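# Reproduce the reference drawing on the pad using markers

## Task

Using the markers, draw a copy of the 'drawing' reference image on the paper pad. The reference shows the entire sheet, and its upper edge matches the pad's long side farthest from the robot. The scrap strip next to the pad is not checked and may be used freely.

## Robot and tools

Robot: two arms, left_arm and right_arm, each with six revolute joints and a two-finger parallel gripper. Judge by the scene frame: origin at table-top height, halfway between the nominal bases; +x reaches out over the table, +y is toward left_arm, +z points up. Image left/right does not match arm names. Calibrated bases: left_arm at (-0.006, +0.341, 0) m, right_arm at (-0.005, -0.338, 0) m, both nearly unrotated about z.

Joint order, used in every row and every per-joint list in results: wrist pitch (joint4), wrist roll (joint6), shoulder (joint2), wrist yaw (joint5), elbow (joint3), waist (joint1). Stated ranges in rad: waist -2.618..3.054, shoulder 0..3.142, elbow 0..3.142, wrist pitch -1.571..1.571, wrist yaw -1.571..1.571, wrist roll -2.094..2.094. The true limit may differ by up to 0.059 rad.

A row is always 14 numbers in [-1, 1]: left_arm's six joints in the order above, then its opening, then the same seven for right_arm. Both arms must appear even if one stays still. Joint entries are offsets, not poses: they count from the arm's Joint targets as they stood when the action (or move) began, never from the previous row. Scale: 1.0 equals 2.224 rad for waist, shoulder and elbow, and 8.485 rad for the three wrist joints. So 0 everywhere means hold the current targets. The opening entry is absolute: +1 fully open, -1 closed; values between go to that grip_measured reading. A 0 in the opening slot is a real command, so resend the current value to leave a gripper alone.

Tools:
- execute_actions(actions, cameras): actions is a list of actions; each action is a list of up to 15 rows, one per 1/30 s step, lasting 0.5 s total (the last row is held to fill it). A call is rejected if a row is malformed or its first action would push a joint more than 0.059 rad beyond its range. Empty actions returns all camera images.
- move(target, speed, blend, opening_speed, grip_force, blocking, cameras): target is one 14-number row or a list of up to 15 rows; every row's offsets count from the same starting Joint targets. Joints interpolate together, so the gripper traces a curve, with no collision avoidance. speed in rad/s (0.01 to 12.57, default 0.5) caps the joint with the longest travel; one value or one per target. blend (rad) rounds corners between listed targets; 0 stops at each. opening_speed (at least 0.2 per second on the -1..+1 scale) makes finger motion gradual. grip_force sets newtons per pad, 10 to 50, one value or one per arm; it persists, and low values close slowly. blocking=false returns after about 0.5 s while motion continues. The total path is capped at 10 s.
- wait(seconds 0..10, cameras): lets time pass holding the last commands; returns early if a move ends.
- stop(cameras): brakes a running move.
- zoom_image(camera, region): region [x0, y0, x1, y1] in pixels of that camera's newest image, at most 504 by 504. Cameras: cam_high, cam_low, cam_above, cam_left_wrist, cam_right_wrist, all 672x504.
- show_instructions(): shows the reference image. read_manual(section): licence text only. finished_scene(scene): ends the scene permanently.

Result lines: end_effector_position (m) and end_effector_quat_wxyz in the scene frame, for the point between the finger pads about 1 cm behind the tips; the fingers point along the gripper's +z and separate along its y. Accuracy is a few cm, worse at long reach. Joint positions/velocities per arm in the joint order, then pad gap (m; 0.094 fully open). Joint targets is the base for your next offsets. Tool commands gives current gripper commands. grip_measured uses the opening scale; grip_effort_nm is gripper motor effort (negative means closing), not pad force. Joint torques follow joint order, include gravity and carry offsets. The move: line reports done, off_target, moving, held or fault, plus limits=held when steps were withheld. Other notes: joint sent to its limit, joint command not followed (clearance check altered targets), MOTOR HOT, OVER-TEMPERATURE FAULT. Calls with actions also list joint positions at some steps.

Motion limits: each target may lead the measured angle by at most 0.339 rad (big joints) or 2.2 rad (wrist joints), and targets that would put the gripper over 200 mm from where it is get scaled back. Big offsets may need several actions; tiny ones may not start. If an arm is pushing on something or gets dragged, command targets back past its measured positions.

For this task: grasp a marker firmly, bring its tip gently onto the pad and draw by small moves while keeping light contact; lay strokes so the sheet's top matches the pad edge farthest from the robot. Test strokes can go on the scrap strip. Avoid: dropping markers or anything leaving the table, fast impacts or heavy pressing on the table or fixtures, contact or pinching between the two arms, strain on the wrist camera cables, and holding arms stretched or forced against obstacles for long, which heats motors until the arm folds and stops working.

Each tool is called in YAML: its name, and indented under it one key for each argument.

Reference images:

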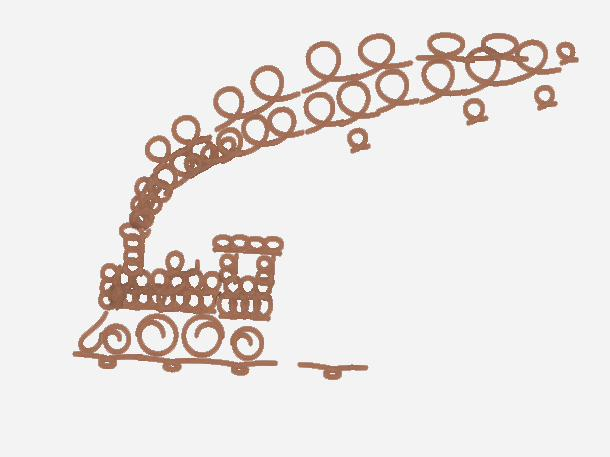

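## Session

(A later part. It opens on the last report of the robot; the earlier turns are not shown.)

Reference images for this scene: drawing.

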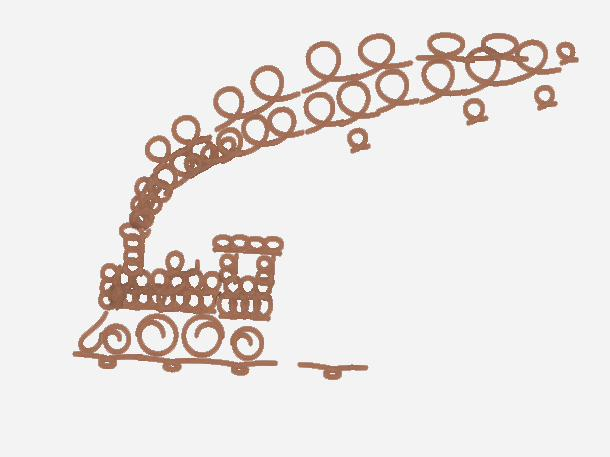

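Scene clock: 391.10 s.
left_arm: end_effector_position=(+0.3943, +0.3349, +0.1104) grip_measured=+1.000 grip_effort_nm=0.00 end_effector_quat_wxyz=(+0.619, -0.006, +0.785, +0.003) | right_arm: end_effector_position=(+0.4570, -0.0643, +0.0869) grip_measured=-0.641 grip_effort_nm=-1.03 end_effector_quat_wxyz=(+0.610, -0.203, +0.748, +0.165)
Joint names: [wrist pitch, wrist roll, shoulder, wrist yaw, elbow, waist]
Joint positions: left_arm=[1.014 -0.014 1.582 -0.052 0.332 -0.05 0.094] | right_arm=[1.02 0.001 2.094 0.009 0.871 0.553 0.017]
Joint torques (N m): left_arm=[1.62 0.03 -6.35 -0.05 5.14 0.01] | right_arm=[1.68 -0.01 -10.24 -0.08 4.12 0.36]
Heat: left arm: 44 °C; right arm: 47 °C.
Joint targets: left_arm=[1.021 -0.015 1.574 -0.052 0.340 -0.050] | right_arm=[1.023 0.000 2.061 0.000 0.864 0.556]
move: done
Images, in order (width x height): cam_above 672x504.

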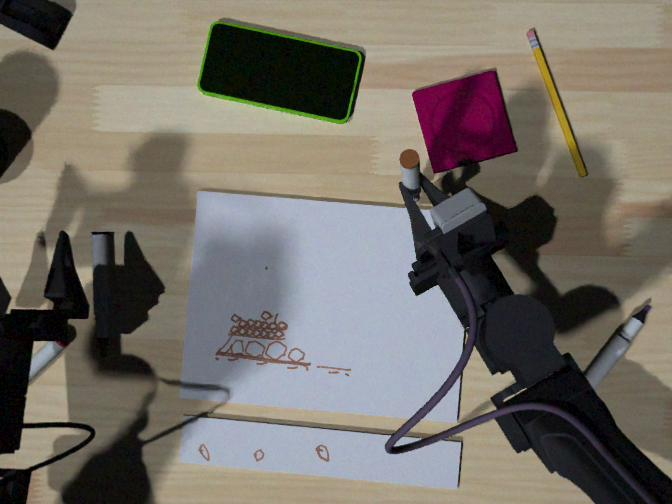

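move:
  target:
    - [0,0,0,0,0,0,1,0,0,-0.056472,0,-0.077974,0.157181,-0.9]
    - [0,0,0,0,0,0,1,0.00595,0,-0.039172,0,-0.062214,0.163681,-0.9]
    - [0,0,0,0,0,0,1,0.00595,0,-0.016872,0,-0.055514,0.175681,-0.9]
    - [0,0,0,0,0,0,1,0.00595,0,0.009406,0,-0.019668,0.18729,-0.9]
    - [0,0,0,0,0,0,1,0.00595,0,-0.030294,0,-0.041968,0.18729,-0.9]
  speed: [0.8,0.2,0.06,0.1,0.4]
  blend: [0,0.003,0.002,0,0]

move:
  target:
    - [0,0,0,0,0,0,1,-0.00595,0,-0.02371,0,-0.032324,-0.031724,-0.9]
    - [0,0,0,0,0,0,1,0,0,-0.00591,0,-0.016624,-0.025224,-0.9]
    - [0,0,0,0,0,0,1,0,0,0.01619,0,-0.009924,-0.013524,-0.9]
    - [0,0,0,0,0,0,1,0,0,0.01501,0,-0.011434,-0.011884,-0.9]
    - [0,0,0,0,0,0,1,0,0,0.01657,0,-0.009284,-0.013444,-0.9]
    - [0,0,0,0,0,0,1,0,0,0.01906,0,-0.005904,-0.022074,-0.9]
    - [0,0,0,0,0,0,1,0,0,0.02173,0,-0.002364,-0.025974,-0.9]
    - [0,0,0,0,0,0,1,0,0,0.02283,0,-0.000904,-0.029424,-0.9]
    - [0,0,0,0,0,0,1,0,0,0.00503,0,-0.016604,-0.029424,-0.9]
    - [0,0,0,0,0,0,1,0,0,0.00431,0,-0.017594,-0.031064,-0.9]
    - [0,0,0,0,0,0,1,0,0,0.00275,0,-0.019744,-0.029504,-0.9]
    - [0,0,0,0,0,0,1,0,0,0.00026,0,-0.023124,-0.020874,-0.9]
    - [0,0,0,0,0,0,1,0,0,-0.00241,0,-0.026664,-0.016974,-0.9]
    - [0,0,0,0,0,0,1,0,0,-0.00351,0,-0.028124,-0.013524,-0.9]
    - [0,0,0,0,0,0,1,0,0,-0.02561,0,-0.034824,-0.013524,-0.9]
  speed: [0.8,0.2,0.06,0.02,0.025,0.075,0.035,0.03,0.4,0.018,0.025,0.075,0.035,0.03,0.4]
  blend: [0,0.003,0.002,0.001,0.002,0.002,0.002,0.002,0.002,0.001,0.002,0.002,0.002,0.002,0]

move:
  target:
    - [0,0,0,0,0,0,1,-0.00595,0,0.006818,0,0.009254,-0.015469,-0.9]
    - [0,0,0,0,0,0,1,0,0,0.024618,0,0.024954,-0.008969,-0.9]
    - [0,0,0,0,0,0,1,0,0,0.046718,0,0.031654,0.002731,-0.9]
    - [0,0,0,0,0,0,1,0,0,0.045538,0,0.030144,0.004371,-0.9]
    - [0,0,0,0,0,0,1,0,0,0.047098,0,0.032294,0.002811,-0.9]
    - [0,0,0,0,0,0,1,0,0,0.049588,0,0.035674,-0.005819,-0.9]
    - [0,0,0,0,0,0,1,0,0,0.052258,0,0.039214,-0.009719,-0.9]
    - [0,0,0,0,0,0,1,0,0,0.053358,0,0.040674,-0.013169,-0.9]
    - [0,0,0,0,0,0,1,0,0,0.035558,0,0.024974,-0.013169,-0.9]
    - [0,0,0,0,0,0,1,0,0,0.034838,0,0.023984,-0.014809,-0.9]
    - [0,0,0,0,0,0,1,0,0,0.033278,0,0.021834,-0.013249,-0.9]
    - [0,0,0,0,0,0,1,0,0,0.030788,0,0.018454,-0.004619,-0.9]
    - [0,0,0,0,0,0,1,0,0,0.028118,0,0.014914,-0.000719,-0.9]
    - [0,0,0,0,0,0,1,0,0,0.027018,0,0.013454,0.002731,-0.9]
    - [0,0,0,0,0,0,1,0,0,0.004918,0,0.006754,0.002731,-0.9]
  speed: [0.8,0.2,0.06,0.02,0.025,0.075,0.035,0.03,0.4,0.018,0.025,0.075,0.035,0.03,0.4]
  blend: [0,0.003,0.002,0.001,0.002,0.002,0.002,0.002,0.002,0.001,0.002,0.002,0.002,0.002,0]

move:
  target: [0,0,0,0,0,0,1,-0.00595,0,0,0,0,-0.15,-0.9]
  speed: 0.9
  cameras: ["cam_above"]

zoom_image:
  camera: "cam_above"
  region: [215, 300, 335, 370]

Scene clock: 398.40 s.
left_arm: end_effector_position=(+0.3943, +0.3349, +0.1104) grip_measured=+1.000 grip_effort_nm=0.00 end_effector_quat_wxyz=(+0.619, -0.006, +0.785, +0.003) | right_arm: end_effector_position=(+0.2940, +0.0827, +0.0944) grip_measured=-0.641 grip_effort_nm=-1.03 end_effector_quat_wxyz=(+0.564, -0.354, +0.687, +0.292)
Joint names: [wrist pitch, wrist roll, shoulder, wrist yaw, elbow, waist]
Joint positions: left_arm=[1.014 -0.014 1.582 -0.052 0.332 -0.05 0.094] | right_arm=[1.052 0.001 2.024 -0.002 0.777 0.967 0.017]
Joint torques (N m): left_arm=[1.66 0.07 -6.37 -0.06 5.2 -0.18] | right_arm=[1.84 -0.01 -9.48 0.03 4.04 0.51]
Heat: left arm: 44 °C; right arm: 47 °C.
Joint targets: left_arm=[1.021 -0.015 1.574 -0.052 0.340 -0.050] | right_arm=[1.073 0.000 1.994 0.000 0.771 0.973]
move: done

Scene clock: 403.40 s.
left_arm: end_effector_position=(+0.3943, +0.3349, +0.1104) grip_measured=+1.000 grip_effort_nm=0.00 end_effector_quat_wxyz=(+0.619, -0.006, +0.785, +0.003) | right_arm: end_effector_position=(+0.2952, +0.0578, +0.0938) grip_measured=-0.641 grip_effort_nm=-1.03 end_effector_quat_wxyz=(+0.563, -0.345, +0.697, +0.279)
Joint names: [wrist pitch, wrist roll, shoulder, wrist yaw, elbow, waist]
Joint positions: left_arm=[1.014 -0.014 1.582 -0.052 0.332 -0.05 0.094] | right_arm=[1.054 0.001 1.965 0.001 0.699 0.937 0.017]
Joint torques (N m): left_arm=[1.66 0.03 -6.48 -0.05 5.14 -0.1] | right_arm=[1.83 -0.01 -8.84 -0.01 4.04 0.5]
Heat: left arm: 44 °C; right arm: 47 °C.
Joint targets: left_arm=[1.021 -0.015 1.574 -0.052 0.340 -0.050] | right_arm=[1.073 0.000 1.937 0.000 0.693 0.943]
move: done; blend cut to 0.0018 rad at target 3, 0.0018 rad at target 9

Scene clock: 408.40 s.
left_arm: end_effector_position=(+0.3943, +0.3349, +0.1104) grip_measured=+1.000 grip_effort_nm=0.00 end_effector_quat_wxyz=(+0.619, -0.006, +0.785, +0.003) | right_arm: end_effector_position=(+0.2952, +0.0625, +0.0940) grip_measured=-0.641 grip_effort_nm=-1.03 end_effector_quat_wxyz=(+0.563, -0.347, +0.695, +0.281)
Joint names: [wrist pitch, wrist roll, shoulder, wrist yaw, elbow, waist]
Joint positions: left_arm=[1.014 -0.014 1.582 -0.052 0.332 -0.05 0.094] | right_arm=[1.054 0.001 1.976 0.001 0.714 0.943 0.017]
Joint torques (N m): left_arm=[1.64 0.02 -6.37 0 5.16 -0.08] | right_arm=[1.83 -0.01 -8.92 0 4.04 0.5]
Heat: left arm: 44 °C; right arm: 47 °C.
Joint targets: left_arm=[1.021 -0.015 1.574 -0.052 0.340 -0.050] | right_arm=[1.073 0.000 1.948 0.000 0.709 0.949]
move: done; blend cut to 0.0018 rad at target 3, 0.0018 rad at target 9

Scene clock: 409.37 s.
left_arm: end_effector_position=(+0.3943, +0.3349, +0.1104) grip_measured=+1.000 grip_effort_nm=0.00 end_effector_quat_wxyz=(+0.619, -0.006, +0.785, +0.003) | right_arm: end_effector_position=(+0.4092, -0.0602, +0.0856) grip_measured=-0.641 grip_effort_nm=-1.03 end_effector_quat_wxyz=(+0.590, -0.227, +0.754, +0.177)
Joint names: [wrist pitch, wrist roll, shoulder, wrist yaw, elbow, waist]
Joint positions: left_arm=[1.014 -0.014 1.582 -0.052 0.332 -0.05 0.094] | right_arm=[1.02 0.001 1.976 0.01 0.714 0.609 0.017]
Joint torques (N m): left_arm=[1.65 0.02 -6.52 -0.04 5.24 -0.14] | right_arm=[1.68 -0.01 -8.99 -0.09 4.03 0.39]
Heat: left arm: 44 °C; right arm: 47 °C.
Joint targets: left_arm=[1.021 -0.015 1.574 -0.052 0.340 -0.050] | right_arm=[1.022 0.000 1.948 0.000 0.709 0.615]
move: done
Images, in order (width x height): cam_above 672x504.

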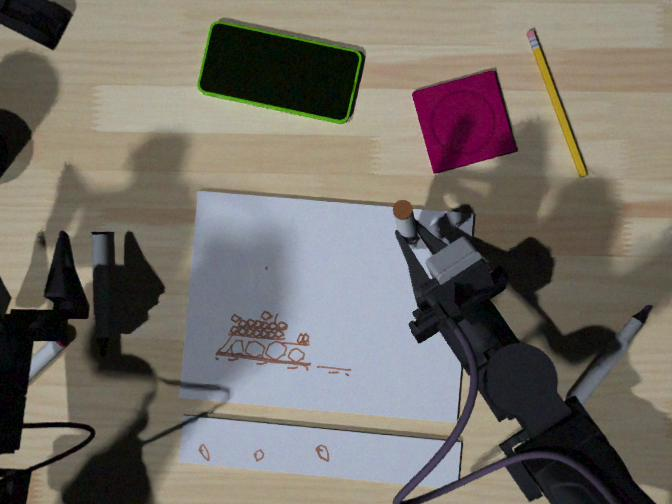

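Scaled by 4.200 from the camera's 672x504 image, which has a finer 960x720 frame.

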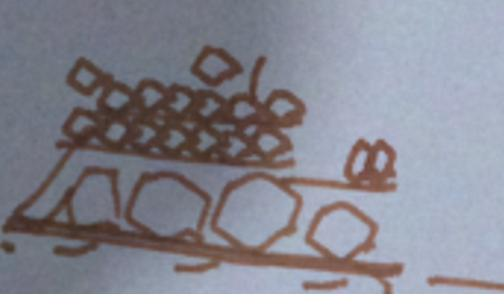

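move:
  target:
    - [0,0,0,0,0,0,1,0,0,0.005641,0,0.00755,0.135041,-0.9]
    - [0,0,0,0,0,0,1,0.00595,0,0.023441,0,0.02325,0.141541,-0.9]
    - [0,0,0,0,0,0,1,0.00595,0,0.045541,0,0.02995,0.153241,-0.9]
    - [0,0,0,0,0,0,1,0.00595,0,0.044361,0,0.02844,0.154881,-0.9]
    - [0,0,0,0,0,0,1,0.00595,0,0.045921,0,0.03059,0.153321,-0.9]
    - [0,0,0,0,0,0,1,0.00595,0,0.048411,0,0.03397,0.144691,-0.9]
    - [0,0,0,0,0,0,1,0.00595,0,0.051081,0,0.03751,0.140791,-0.9]
    - [0,0,0,0,0,0,1,0.00595,0,0.052181,0,0.03897,0.137341,-0.9]
    - [0,0,0,0,0,0,1,0.00595,0,0.034381,0,0.02327,0.137341,-0.9]
    - [0,0,0,0,0,0,1,0.00595,0,0.033661,0,0.02228,0.135701,-0.9]
    - [0,0,0,0,0,0,1,0.00595,0,0.032101,0,0.02013,0.137261,-0.9]
    - [0,0,0,0,0,0,1,0.00595,0,0.029611,0,0.01675,0.145891,-0.9]
    - [0,0,0,0,0,0,1,0.00595,0,0.026941,0,0.01321,0.149791,-0.9]
    - [0,0,0,0,0,0,1,0.00595,0,0.025841,0,0.01175,0.153241,-0.9]
    - [0,0,0,0,0,0,1,0.00595,0,0.003741,0,0.00505,0.153241,-0.9]
  speed: [0.8,0.2,0.06,0.02,0.025,0.075,0.035,0.03,0.4,0.018,0.025,0.075,0.035,0.03,0.4]
  blend: [0,0.003,0.001,0.001,0.002,0.002,0.002,0.002,0.001,0.001,0.002,0.002,0.002,0.002,0]

move:
  target:
    - [0,0,0,0,0,0,1,-0.00595,0,0.007509,0,0.010128,-0.016117,-0.9]
    - [0,0,0,0,0,0,1,0,0,0.025309,0,0.025828,-0.009617,-0.9]
    - [0,0,0,0,0,0,1,0,0,0.047409,0,0.032528,0.002083,-0.9]
    - [0,0,0,0,0,0,1,0,0,0.046229,0,0.031018,0.003723,-0.9]
    - [0,0,0,0,0,0,1,0,0,0.047789,0,0.033168,0.002163,-0.9]
    - [0,0,0,0,0,0,1,0,0,0.050279,0,0.036548,-0.006467,-0.9]
    - [0,0,0,0,0,0,1,0,0,0.052949,0,0.040088,-0.010367,-0.9]
    - [0,0,0,0,0,0,1,0,0,0.054049,0,0.041548,-0.013817,-0.9]
    - [0,0,0,0,0,0,1,0,0,0.036249,0,0.025848,-0.013817,-0.9]
    - [0,0,0,0,0,0,1,0,0,0.035529,0,0.024858,-0.015457,-0.9]
    - [0,0,0,0,0,0,1,0,0,0.033969,0,0.022708,-0.013897,-0.9]
    - [0,0,0,0,0,0,1,0,0,0.031479,0,0.019328,-0.005267,-0.9]
    - [0,0,0,0,0,0,1,0,0,0.028809,0,0.015788,-0.001367,-0.9]
    - [0,0,0,0,0,0,1,0,0,0.027709,0,0.014328,0.002083,-0.9]
    - [0,0,0,0,0,0,1,0,0,0.005609,0,0.007628,0.002083,-0.9]
  speed: [0.8,0.2,0.06,0.02,0.025,0.075,0.035,0.03,0.4,0.018,0.025,0.075,0.035,0.03,0.4]
  blend: [0,0.003,0.001,0.001,0.002,0.002,0.002,0.002,0.001,0.001,0.002,0.002,0.002,0.002,0]

move:
  target:
    - [0,0,0,0,0,0,1,-0.00595,0,0.007708,0,0.010438,-0.015535,-0.9]
    - [0,0,0,0,0,0,1,0,0,0.025508,0,0.026138,-0.009035,-0.9]
    - [0,0,0,0,0,0,1,0,0,0.047608,0,0.032838,0.002665,-0.9]
    - [0,0,0,0,0,0,1,0,0,0.046428,0,0.031328,0.004305,-0.9]
    - [0,0,0,0,0,0,1,0,0,0.047988,0,0.033478,0.002745,-0.9]
    - [0,0,0,0,0,0,1,0,0,0.050478,0,0.036858,-0.005885,-0.9]
    - [0,0,0,0,0,0,1,0,0,0.053148,0,0.040398,-0.009785,-0.9]
    - [0,0,0,0,0,0,1,0,0,0.054248,0,0.041858,-0.013235,-0.9]
    - [0,0,0,0,0,0,1,0,0,0.036048,0,0.026158,-0.013235,-0.9]
    - [0,0,0,0,0,0,1,0,0,0.035328,0,0.025168,-0.014875,-0.9]
    - [0,0,0,0,0,0,1,0,0,0.033768,0,0.023018,-0.013315,-0.9]
    - [0,0,0,0,0,0,1,0,0,0.031278,0,0.019638,-0.004685,-0.9]
    - [0,0,0,0,0,0,1,0,0,0.028608,0,0.016098,-0.000785,-0.9]
    - [0,0,0,0,0,0,1,0,0,0.027508,0,0.014638,0.002665,-0.9]
    - [0,0,0,0,0,0,1,0,0,0.005408,0,0.007938,0.002665,-0.9]
  speed: [0.8,0.2,0.06,0.02,0.025,0.075,0.035,0.03,0.4,0.018,0.025,0.075,0.035,0.03,0.4]
  blend: [0,0.003,0.001,0.001,0.002,0.002,0.002,0.002,0.001,0.001,0.002,0.002,0.002,0.002,0]

move:
  target:
    - [0,0,0,0,0,0,1,-0.00595,0,-0.011634,0,-0.01632,-0.038128,-0.9]
    - [0,0,0,0,0,0,1,0,0,0.006266,0,-0.0006,-0.031628,-0.9]
    - [0,0,0,0,0,0,1,0,0,0.028466,0,0.0061,-0.019928,-0.9]
    - [0,0,0,0,0,0,1,0,0,0.028661,0,0.006445,-0.017268,-0.9]
    - [0,0,0,0,0,0,1,0,0,0.032476,0,0.011623,-0.018008,-0.9]
    - [0,0,0,0,0,0,1,0,0,0.035775,0,0.016101,-0.026768,-0.9]
    - [0,0,0,0,0,0,1,0,0,0.036626,0,0.017256,-0.031328,-0.9]
    - [0,0,0,0,0,0,1,0,0,0.018726,0,0.001536,-0.031328,-0.9]
    - [0,0,0,0,0,0,1,0,0,0.016631,0,-0.001309,-0.033988,-0.9]
    - [0,0,0,0,0,0,1,0,0,0.012816,0,-0.006487,-0.033248,-0.9]
    - [0,0,0,0,0,0,1,0,0,0.009517,0,-0.010965,-0.024488,-0.9]
    - [0,0,0,0,0,0,1,0,0,0.008666,0,-0.01212,-0.019928,-0.9]
    - [0,0,0,0,0,0,1,0,0,-0.013534,0,-0.01882,-0.019928,-0.9]
  speed: [0.8,0.2,0.06,0.025,0.047,0.07,0.04,0.4,0.026,0.047,0.07,0.04,0.4]
  blend: [0,0.003,0.002,0.002,0.002,0.002,0.002,0.002,0.002,0.002,0.002,0.002,0]

move:
  target:
    - [0,0,0,0,0,0,1,-0.00595,0,0.009986,0,0.013495,-0.013112,-0.9]
    - [0,0,0,0,0,0,1,0,0,0.027886,0,0.029215,-0.006612,-0.9]
    - [0,0,0,0,0,0,1,0,0,0.050086,0,0.035915,0.005088,-0.9]
    - [0,0,0,0,0,0,1,0,0,0.050281,0,0.03626,0.007748,-0.9]
    - [0,0,0,0,0,0,1,0,0,0.054096,0,0.041438,0.007008,-0.9]
    - [0,0,0,0,0,0,1,0,0,0.057395,0,0.045916,-0.001752,-0.9]
    - [0,0,0,0,0,0,1,0,0,0.058246,0,0.047071,-0.006312,-0.9]
    - [0,0,0,0,0,0,1,0,0,0.040346,0,0.031351,-0.006312,-0.9]
    - [0,0,0,0,0,0,1,0,0,0.038251,0,0.028506,-0.008972,-0.9]
    - [0,0,0,0,0,0,1,0,0,0.034436,0,0.023328,-0.008232,-0.9]
    - [0,0,0,0,0,0,1,0,0,0.031137,0,0.01885,0.000528,-0.9]
    - [0,0,0,0,0,0,1,0,0,0.030286,0,0.017695,0.005088,-0.9]
    - [0,0,0,0,0,0,1,0,0,0.008086,0,0.010995,0.005088,-0.9]
  speed: [0.8,0.2,0.06,0.025,0.047,0.07,0.04,0.4,0.026,0.047,0.07,0.04,0.4]
  blend: [0,0.003,0.002,0.002,0.002,0.002,0.002,0.002,0.002,0.002,0.002,0.002,0]

move:
  target:
    - [0,0,0,0,0,0,1,-0.00595,0,0.011475,0,0.015543,-0.013926,-0.9]
    - [0,0,0,0,0,0,1,0,0,0.029375,0,0.031263,-0.007426,-0.9]
    - [0,0,0,0,0,0,1,0,0,0.051575,0,0.037963,0.004274,-0.9]
    - [0,0,0,0,0,0,1,0,0,0.05177,0,0.038308,0.006934,-0.9]
    - [0,0,0,0,0,0,1,0,0,0.055585,0,0.043486,0.006194,-0.9]
    - [0,0,0,0,0,0,1,0,0,0.058884,0,0.047964,-0.002566,-0.9]
    - [0,0,0,0,0,0,1,0,0,0.059735,0,0.049119,-0.007126,-0.9]
    - [0,0,0,0,0,0,1,0,0,0.041835,0,0.033399,-0.007126,-0.9]
    - [0,0,0,0,0,0,1,0,0,0.03974,0,0.030554,-0.009786,-0.9]
    - [0,0,0,0,0,0,1,0,0,0.035925,0,0.025376,-0.009046,-0.9]
    - [0,0,0,0,0,0,1,0,0,0.032626,0,0.020898,-0.000286,-0.9]
    - [0,0,0,0,0,0,1,0,0,0.031775,0,0.019743,0.004274,-0.9]
    - [0,0,0,0,0,0,1,0,0,0.009575,0,0.013043,0.004274,-0.9]
  speed: [0.8,0.2,0.06,0.025,0.047,0.07,0.04,0.4,0.026,0.047,0.07,0.04,0.4]
  blend: [0,0.003,0.002,0.002,0.002,0.002,0.002,0.002,0.002,0.002,0.002,0.002,0]

move:
  target: [0,0,0,0,0,0,1,-0.00595,0,0,0,0,-0.16,-0.9]
  speed: 0.9
  cameras: ["cam_above"]

zoom_image:
  camera: "cam_above"
  region: [215, 300, 335, 370]

Scene clock: 418.43 s.
left_arm: end_effector_position=(+0.3943, +0.3349, +0.1104) grip_measured=+1.000 grip_effort_nm=0.00 end_effector_quat_wxyz=(+0.619, -0.006, +0.785, +0.003) | right_arm: end_effector_position=(+0.2935, +0.0672, +0.0942) grip_measured=-0.641 grip_effort_nm=-1.03 end_effector_quat_wxyz=(+0.563, -0.349, +0.693, +0.285)
Joint names: [wrist pitch, wrist roll, shoulder, wrist yaw, elbow, waist]
Joint positions: left_arm=[1.014 -0.014 1.582 -0.052 0.332 -0.05 0.094] | right_arm=[1.054 0.001 1.985 -0.002 0.725 0.95 0.017]
Joint torques (N m): left_arm=[1.65 0.03 -6.5 -0.03 5.19 -0.05] | right_arm=[1.83 -0.01 -9.07 0.02 4.01 0.51]
Heat: left arm: 44 °C; right arm: 47 °C.
Joint targets: left_arm=[1.021 -0.015 1.574 -0.052 0.340 -0.050] | right_arm=[1.073 0.000 1.956 0.000 0.720 0.956]
move: done

Scene clock: 423.43 s.
left_arm: end_effector_position=(+0.3943, +0.3349, +0.1104) grip_measured=+1.000 grip_effort_nm=0.00 end_effector_quat_wxyz=(+0.619, -0.006, +0.785, +0.003) | right_arm: end_effector_position=(+0.2942, +0.0719, +0.0944) grip_measured=-0.641 grip_effort_nm=-1.03 end_effector_quat_wxyz=(+0.564, -0.350, +0.691, +0.287)
Joint names: [wrist pitch, wrist roll, shoulder, wrist yaw, elbow, waist]
Joint positions: left_arm=[1.014 -0.014 1.582 -0.052 0.332 -0.05 0.094] | right_arm=[1.054 0.001 1.998 -0.001 0.742 0.955 0.017]
Joint torques (N m): left_arm=[1.67 0.03 -6.37 -0.03 5.18 0.02] | right_arm=[1.83 -0.01 -9.21 0.01 4.03 0.5]
Heat: left arm: 44 °C; right arm: 47 °C.
Joint targets: left_arm=[1.021 -0.015 1.574 -0.052 0.340 -0.050] | right_arm=[1.073 0.000 1.969 0.000 0.737 0.961]
move: done

Scene clock: 428.43 s.
left_arm: end_effector_position=(+0.3943, +0.3349, +0.1104) grip_measured=+1.000 grip_effort_nm=0.00 end_effector_quat_wxyz=(+0.619, -0.006, +0.785, +0.003) | right_arm: end_effector_position=(+0.2943, +0.0772, +0.0950) grip_measured=-0.641 grip_effort_nm=-1.03 end_effector_quat_wxyz=(+0.565, -0.352, +0.688, +0.289)
Joint names: [wrist pitch, wrist roll, shoulder, wrist yaw, elbow, waist]
Joint positions: left_arm=[1.014 -0.014 1.582 -0.052 0.332 -0.05 0.094] | right_arm=[1.054 0.001 2.01 -0.001 0.76 0.961 0.017]
Joint torques (N m): left_arm=[1.67 0.03 -6.45 -0.06 5.14 0.05] | right_arm=[1.83 -0.01 -9.33 0.01 4.1 0.5]
Heat: left arm: 44 °C; right arm: 47 °C.
Joint targets: left_arm=[1.021 -0.015 1.574 -0.052 0.340 -0.050] | right_arm=[1.073 0.000 1.981 0.000 0.754 0.967]
move: done

Scene clock: 433.17 s.
left_arm: end_effector_position=(+0.3943, +0.3349, +0.1104) grip_measured=+1.000 grip_effort_nm=0.00 end_effector_quat_wxyz=(+0.619, -0.006, +0.785, +0.003) | right_arm: end_effector_position=(+0.3065, +0.0551, +0.0942) grip_measured=-0.641 grip_effort_nm=-1.03 end_effector_quat_wxyz=(+0.568, -0.337, +0.700, +0.274)
Joint names: [wrist pitch, wrist roll, shoulder, wrist yaw, elbow, waist]
Joint positions: left_arm=[1.014 -0.014 1.582 -0.052 0.332 -0.05 0.094] | right_arm=[1.054 0.001 1.979 0.003 0.718 0.916 0.017]
Joint torques (N m): left_arm=[1.64 0.03 -6.28 0 5.19 -0.09] | right_arm=[1.83 -0.01 -8.98 -0.02 4.12 0.51]
Heat: left arm: 44 °C; right arm: 48 °C.
Joint targets: left_arm=[1.021 -0.015 1.574 -0.052 0.340 -0.050] | right_arm=[1.073 0.000 1.951 0.000 0.712 0.922]
move: done

Scene clock: 437.93 s.
left_arm: end_effector_position=(+0.3943, +0.3349, +0.1104) grip_measured=+1.000 grip_effort_nm=0.00 end_effector_quat_wxyz=(+0.619, -0.006, +0.785, +0.003) | right_arm: end_effector_position=(+0.3058, +0.0633, +0.0945) grip_measured=-0.641 grip_effort_nm=-1.03 end_effector_quat_wxyz=(+0.568, -0.340, +0.696, +0.278)
Joint names: [wrist pitch, wrist roll, shoulder, wrist yaw, elbow, waist]
Joint positions: left_arm=[1.014 -0.014 1.582 -0.052 0.332 -0.05 0.094] | right_arm=[1.054 0.001 1.997 0.003 0.742 0.927 0.017]
Joint torques (N m): left_arm=[1.69 0.06 -6.42 -0.04 5.26 -0.08] | right_arm=[1.83 -0.01 -9.21 -0.02 4.07 0.5]
Heat: left arm: 44 °C; right arm: 48 °C.
Joint targets: left_arm=[1.021 -0.015 1.574 -0.052 0.340 -0.050] | right_arm=[1.073 0.000 1.969 0.000 0.737 0.933]
move: done

Scene clock: 442.70 s.
left_arm: end_effector_position=(+0.3943, +0.3349, +0.1104) grip_measured=+1.000 grip_effort_nm=0.00 end_effector_quat_wxyz=(+0.619, -0.006, +0.785, +0.003) | right_arm: end_effector_position=(+0.3063, +0.0719, +0.0949) grip_measured=-0.641 grip_effort_nm=-1.03 end_effector_quat_wxyz=(+0.570, -0.342, +0.692, +0.282)
Joint names: [wrist pitch, wrist roll, shoulder, wrist yaw, elbow, waist]
Joint positions: left_arm=[1.014 -0.014 1.582 -0.052 0.332 -0.05 0.094] | right_arm=[1.054 0.001 2.019 0.003 0.771 0.937 0.017]
Joint torques (N m): left_arm=[1.64 0.04 -6.42 -0.04 5.24 -0.14] | right_arm=[1.83 -0.02 -9.43 -0.02 4.12 0.5]
Heat: left arm: 44 °C; right arm: 48 °C.
Joint targets: left_arm=[1.021 -0.015 1.574 -0.052 0.340 -0.050] | right_arm=[1.073 0.000 1.990 0.000 0.766 0.943]
move: done

Scene clock: 443.77 s.
left_arm: end_effector_position=(+0.3943, +0.3349, +0.1104) grip_measured=+1.000 grip_effort_nm=0.00 end_effector_quat_wxyz=(+0.619, -0.006, +0.785, +0.003) | right_arm: end_effector_position=(+0.4285, -0.0638, +0.0864) grip_measured=-0.641 grip_effort_nm=-1.03 end_effector_quat_wxyz=(+0.598, -0.216, +0.753, +0.170)
Joint names: [wrist pitch, wrist roll, shoulder, wrist yaw, elbow, waist]
Joint positions: left_arm=[1.014 -0.014 1.582 -0.052 0.332 -0.05 0.094] | right_arm=[1.02 0.001 2.019 0.009 0.771 0.582 0.017]
Joint torques (N m): left_arm=[1.64 0.08 -6.54 -0.05 5.16 -0.14] | right_arm=[1.7 -0.01 -9.43 -0.1 4.12 0.43]
Heat: left arm: 44 °C; right arm: 48 °C.
Joint targets: left_arm=[1.021 -0.015 1.574 -0.052 0.340 -0.050] | right_arm=[1.022 0.000 1.990 -0.001 0.766 0.587]
move: done
Images, in order (width x height): cam_above 672x504.

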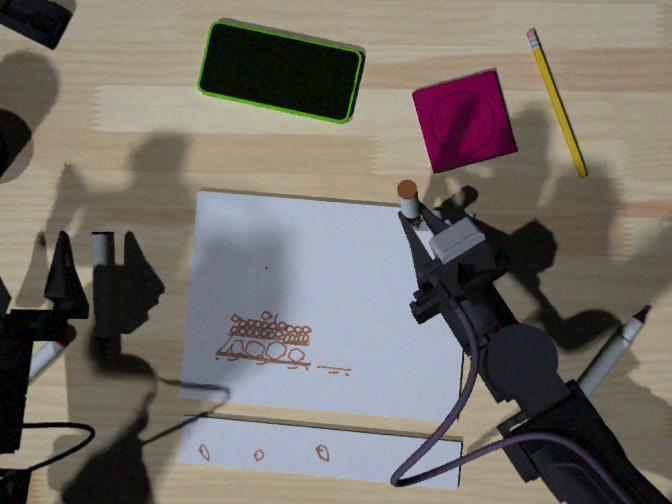

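Scaled by 4.200 from the camera's 672x504 image, which has a finer 960x720 frame.

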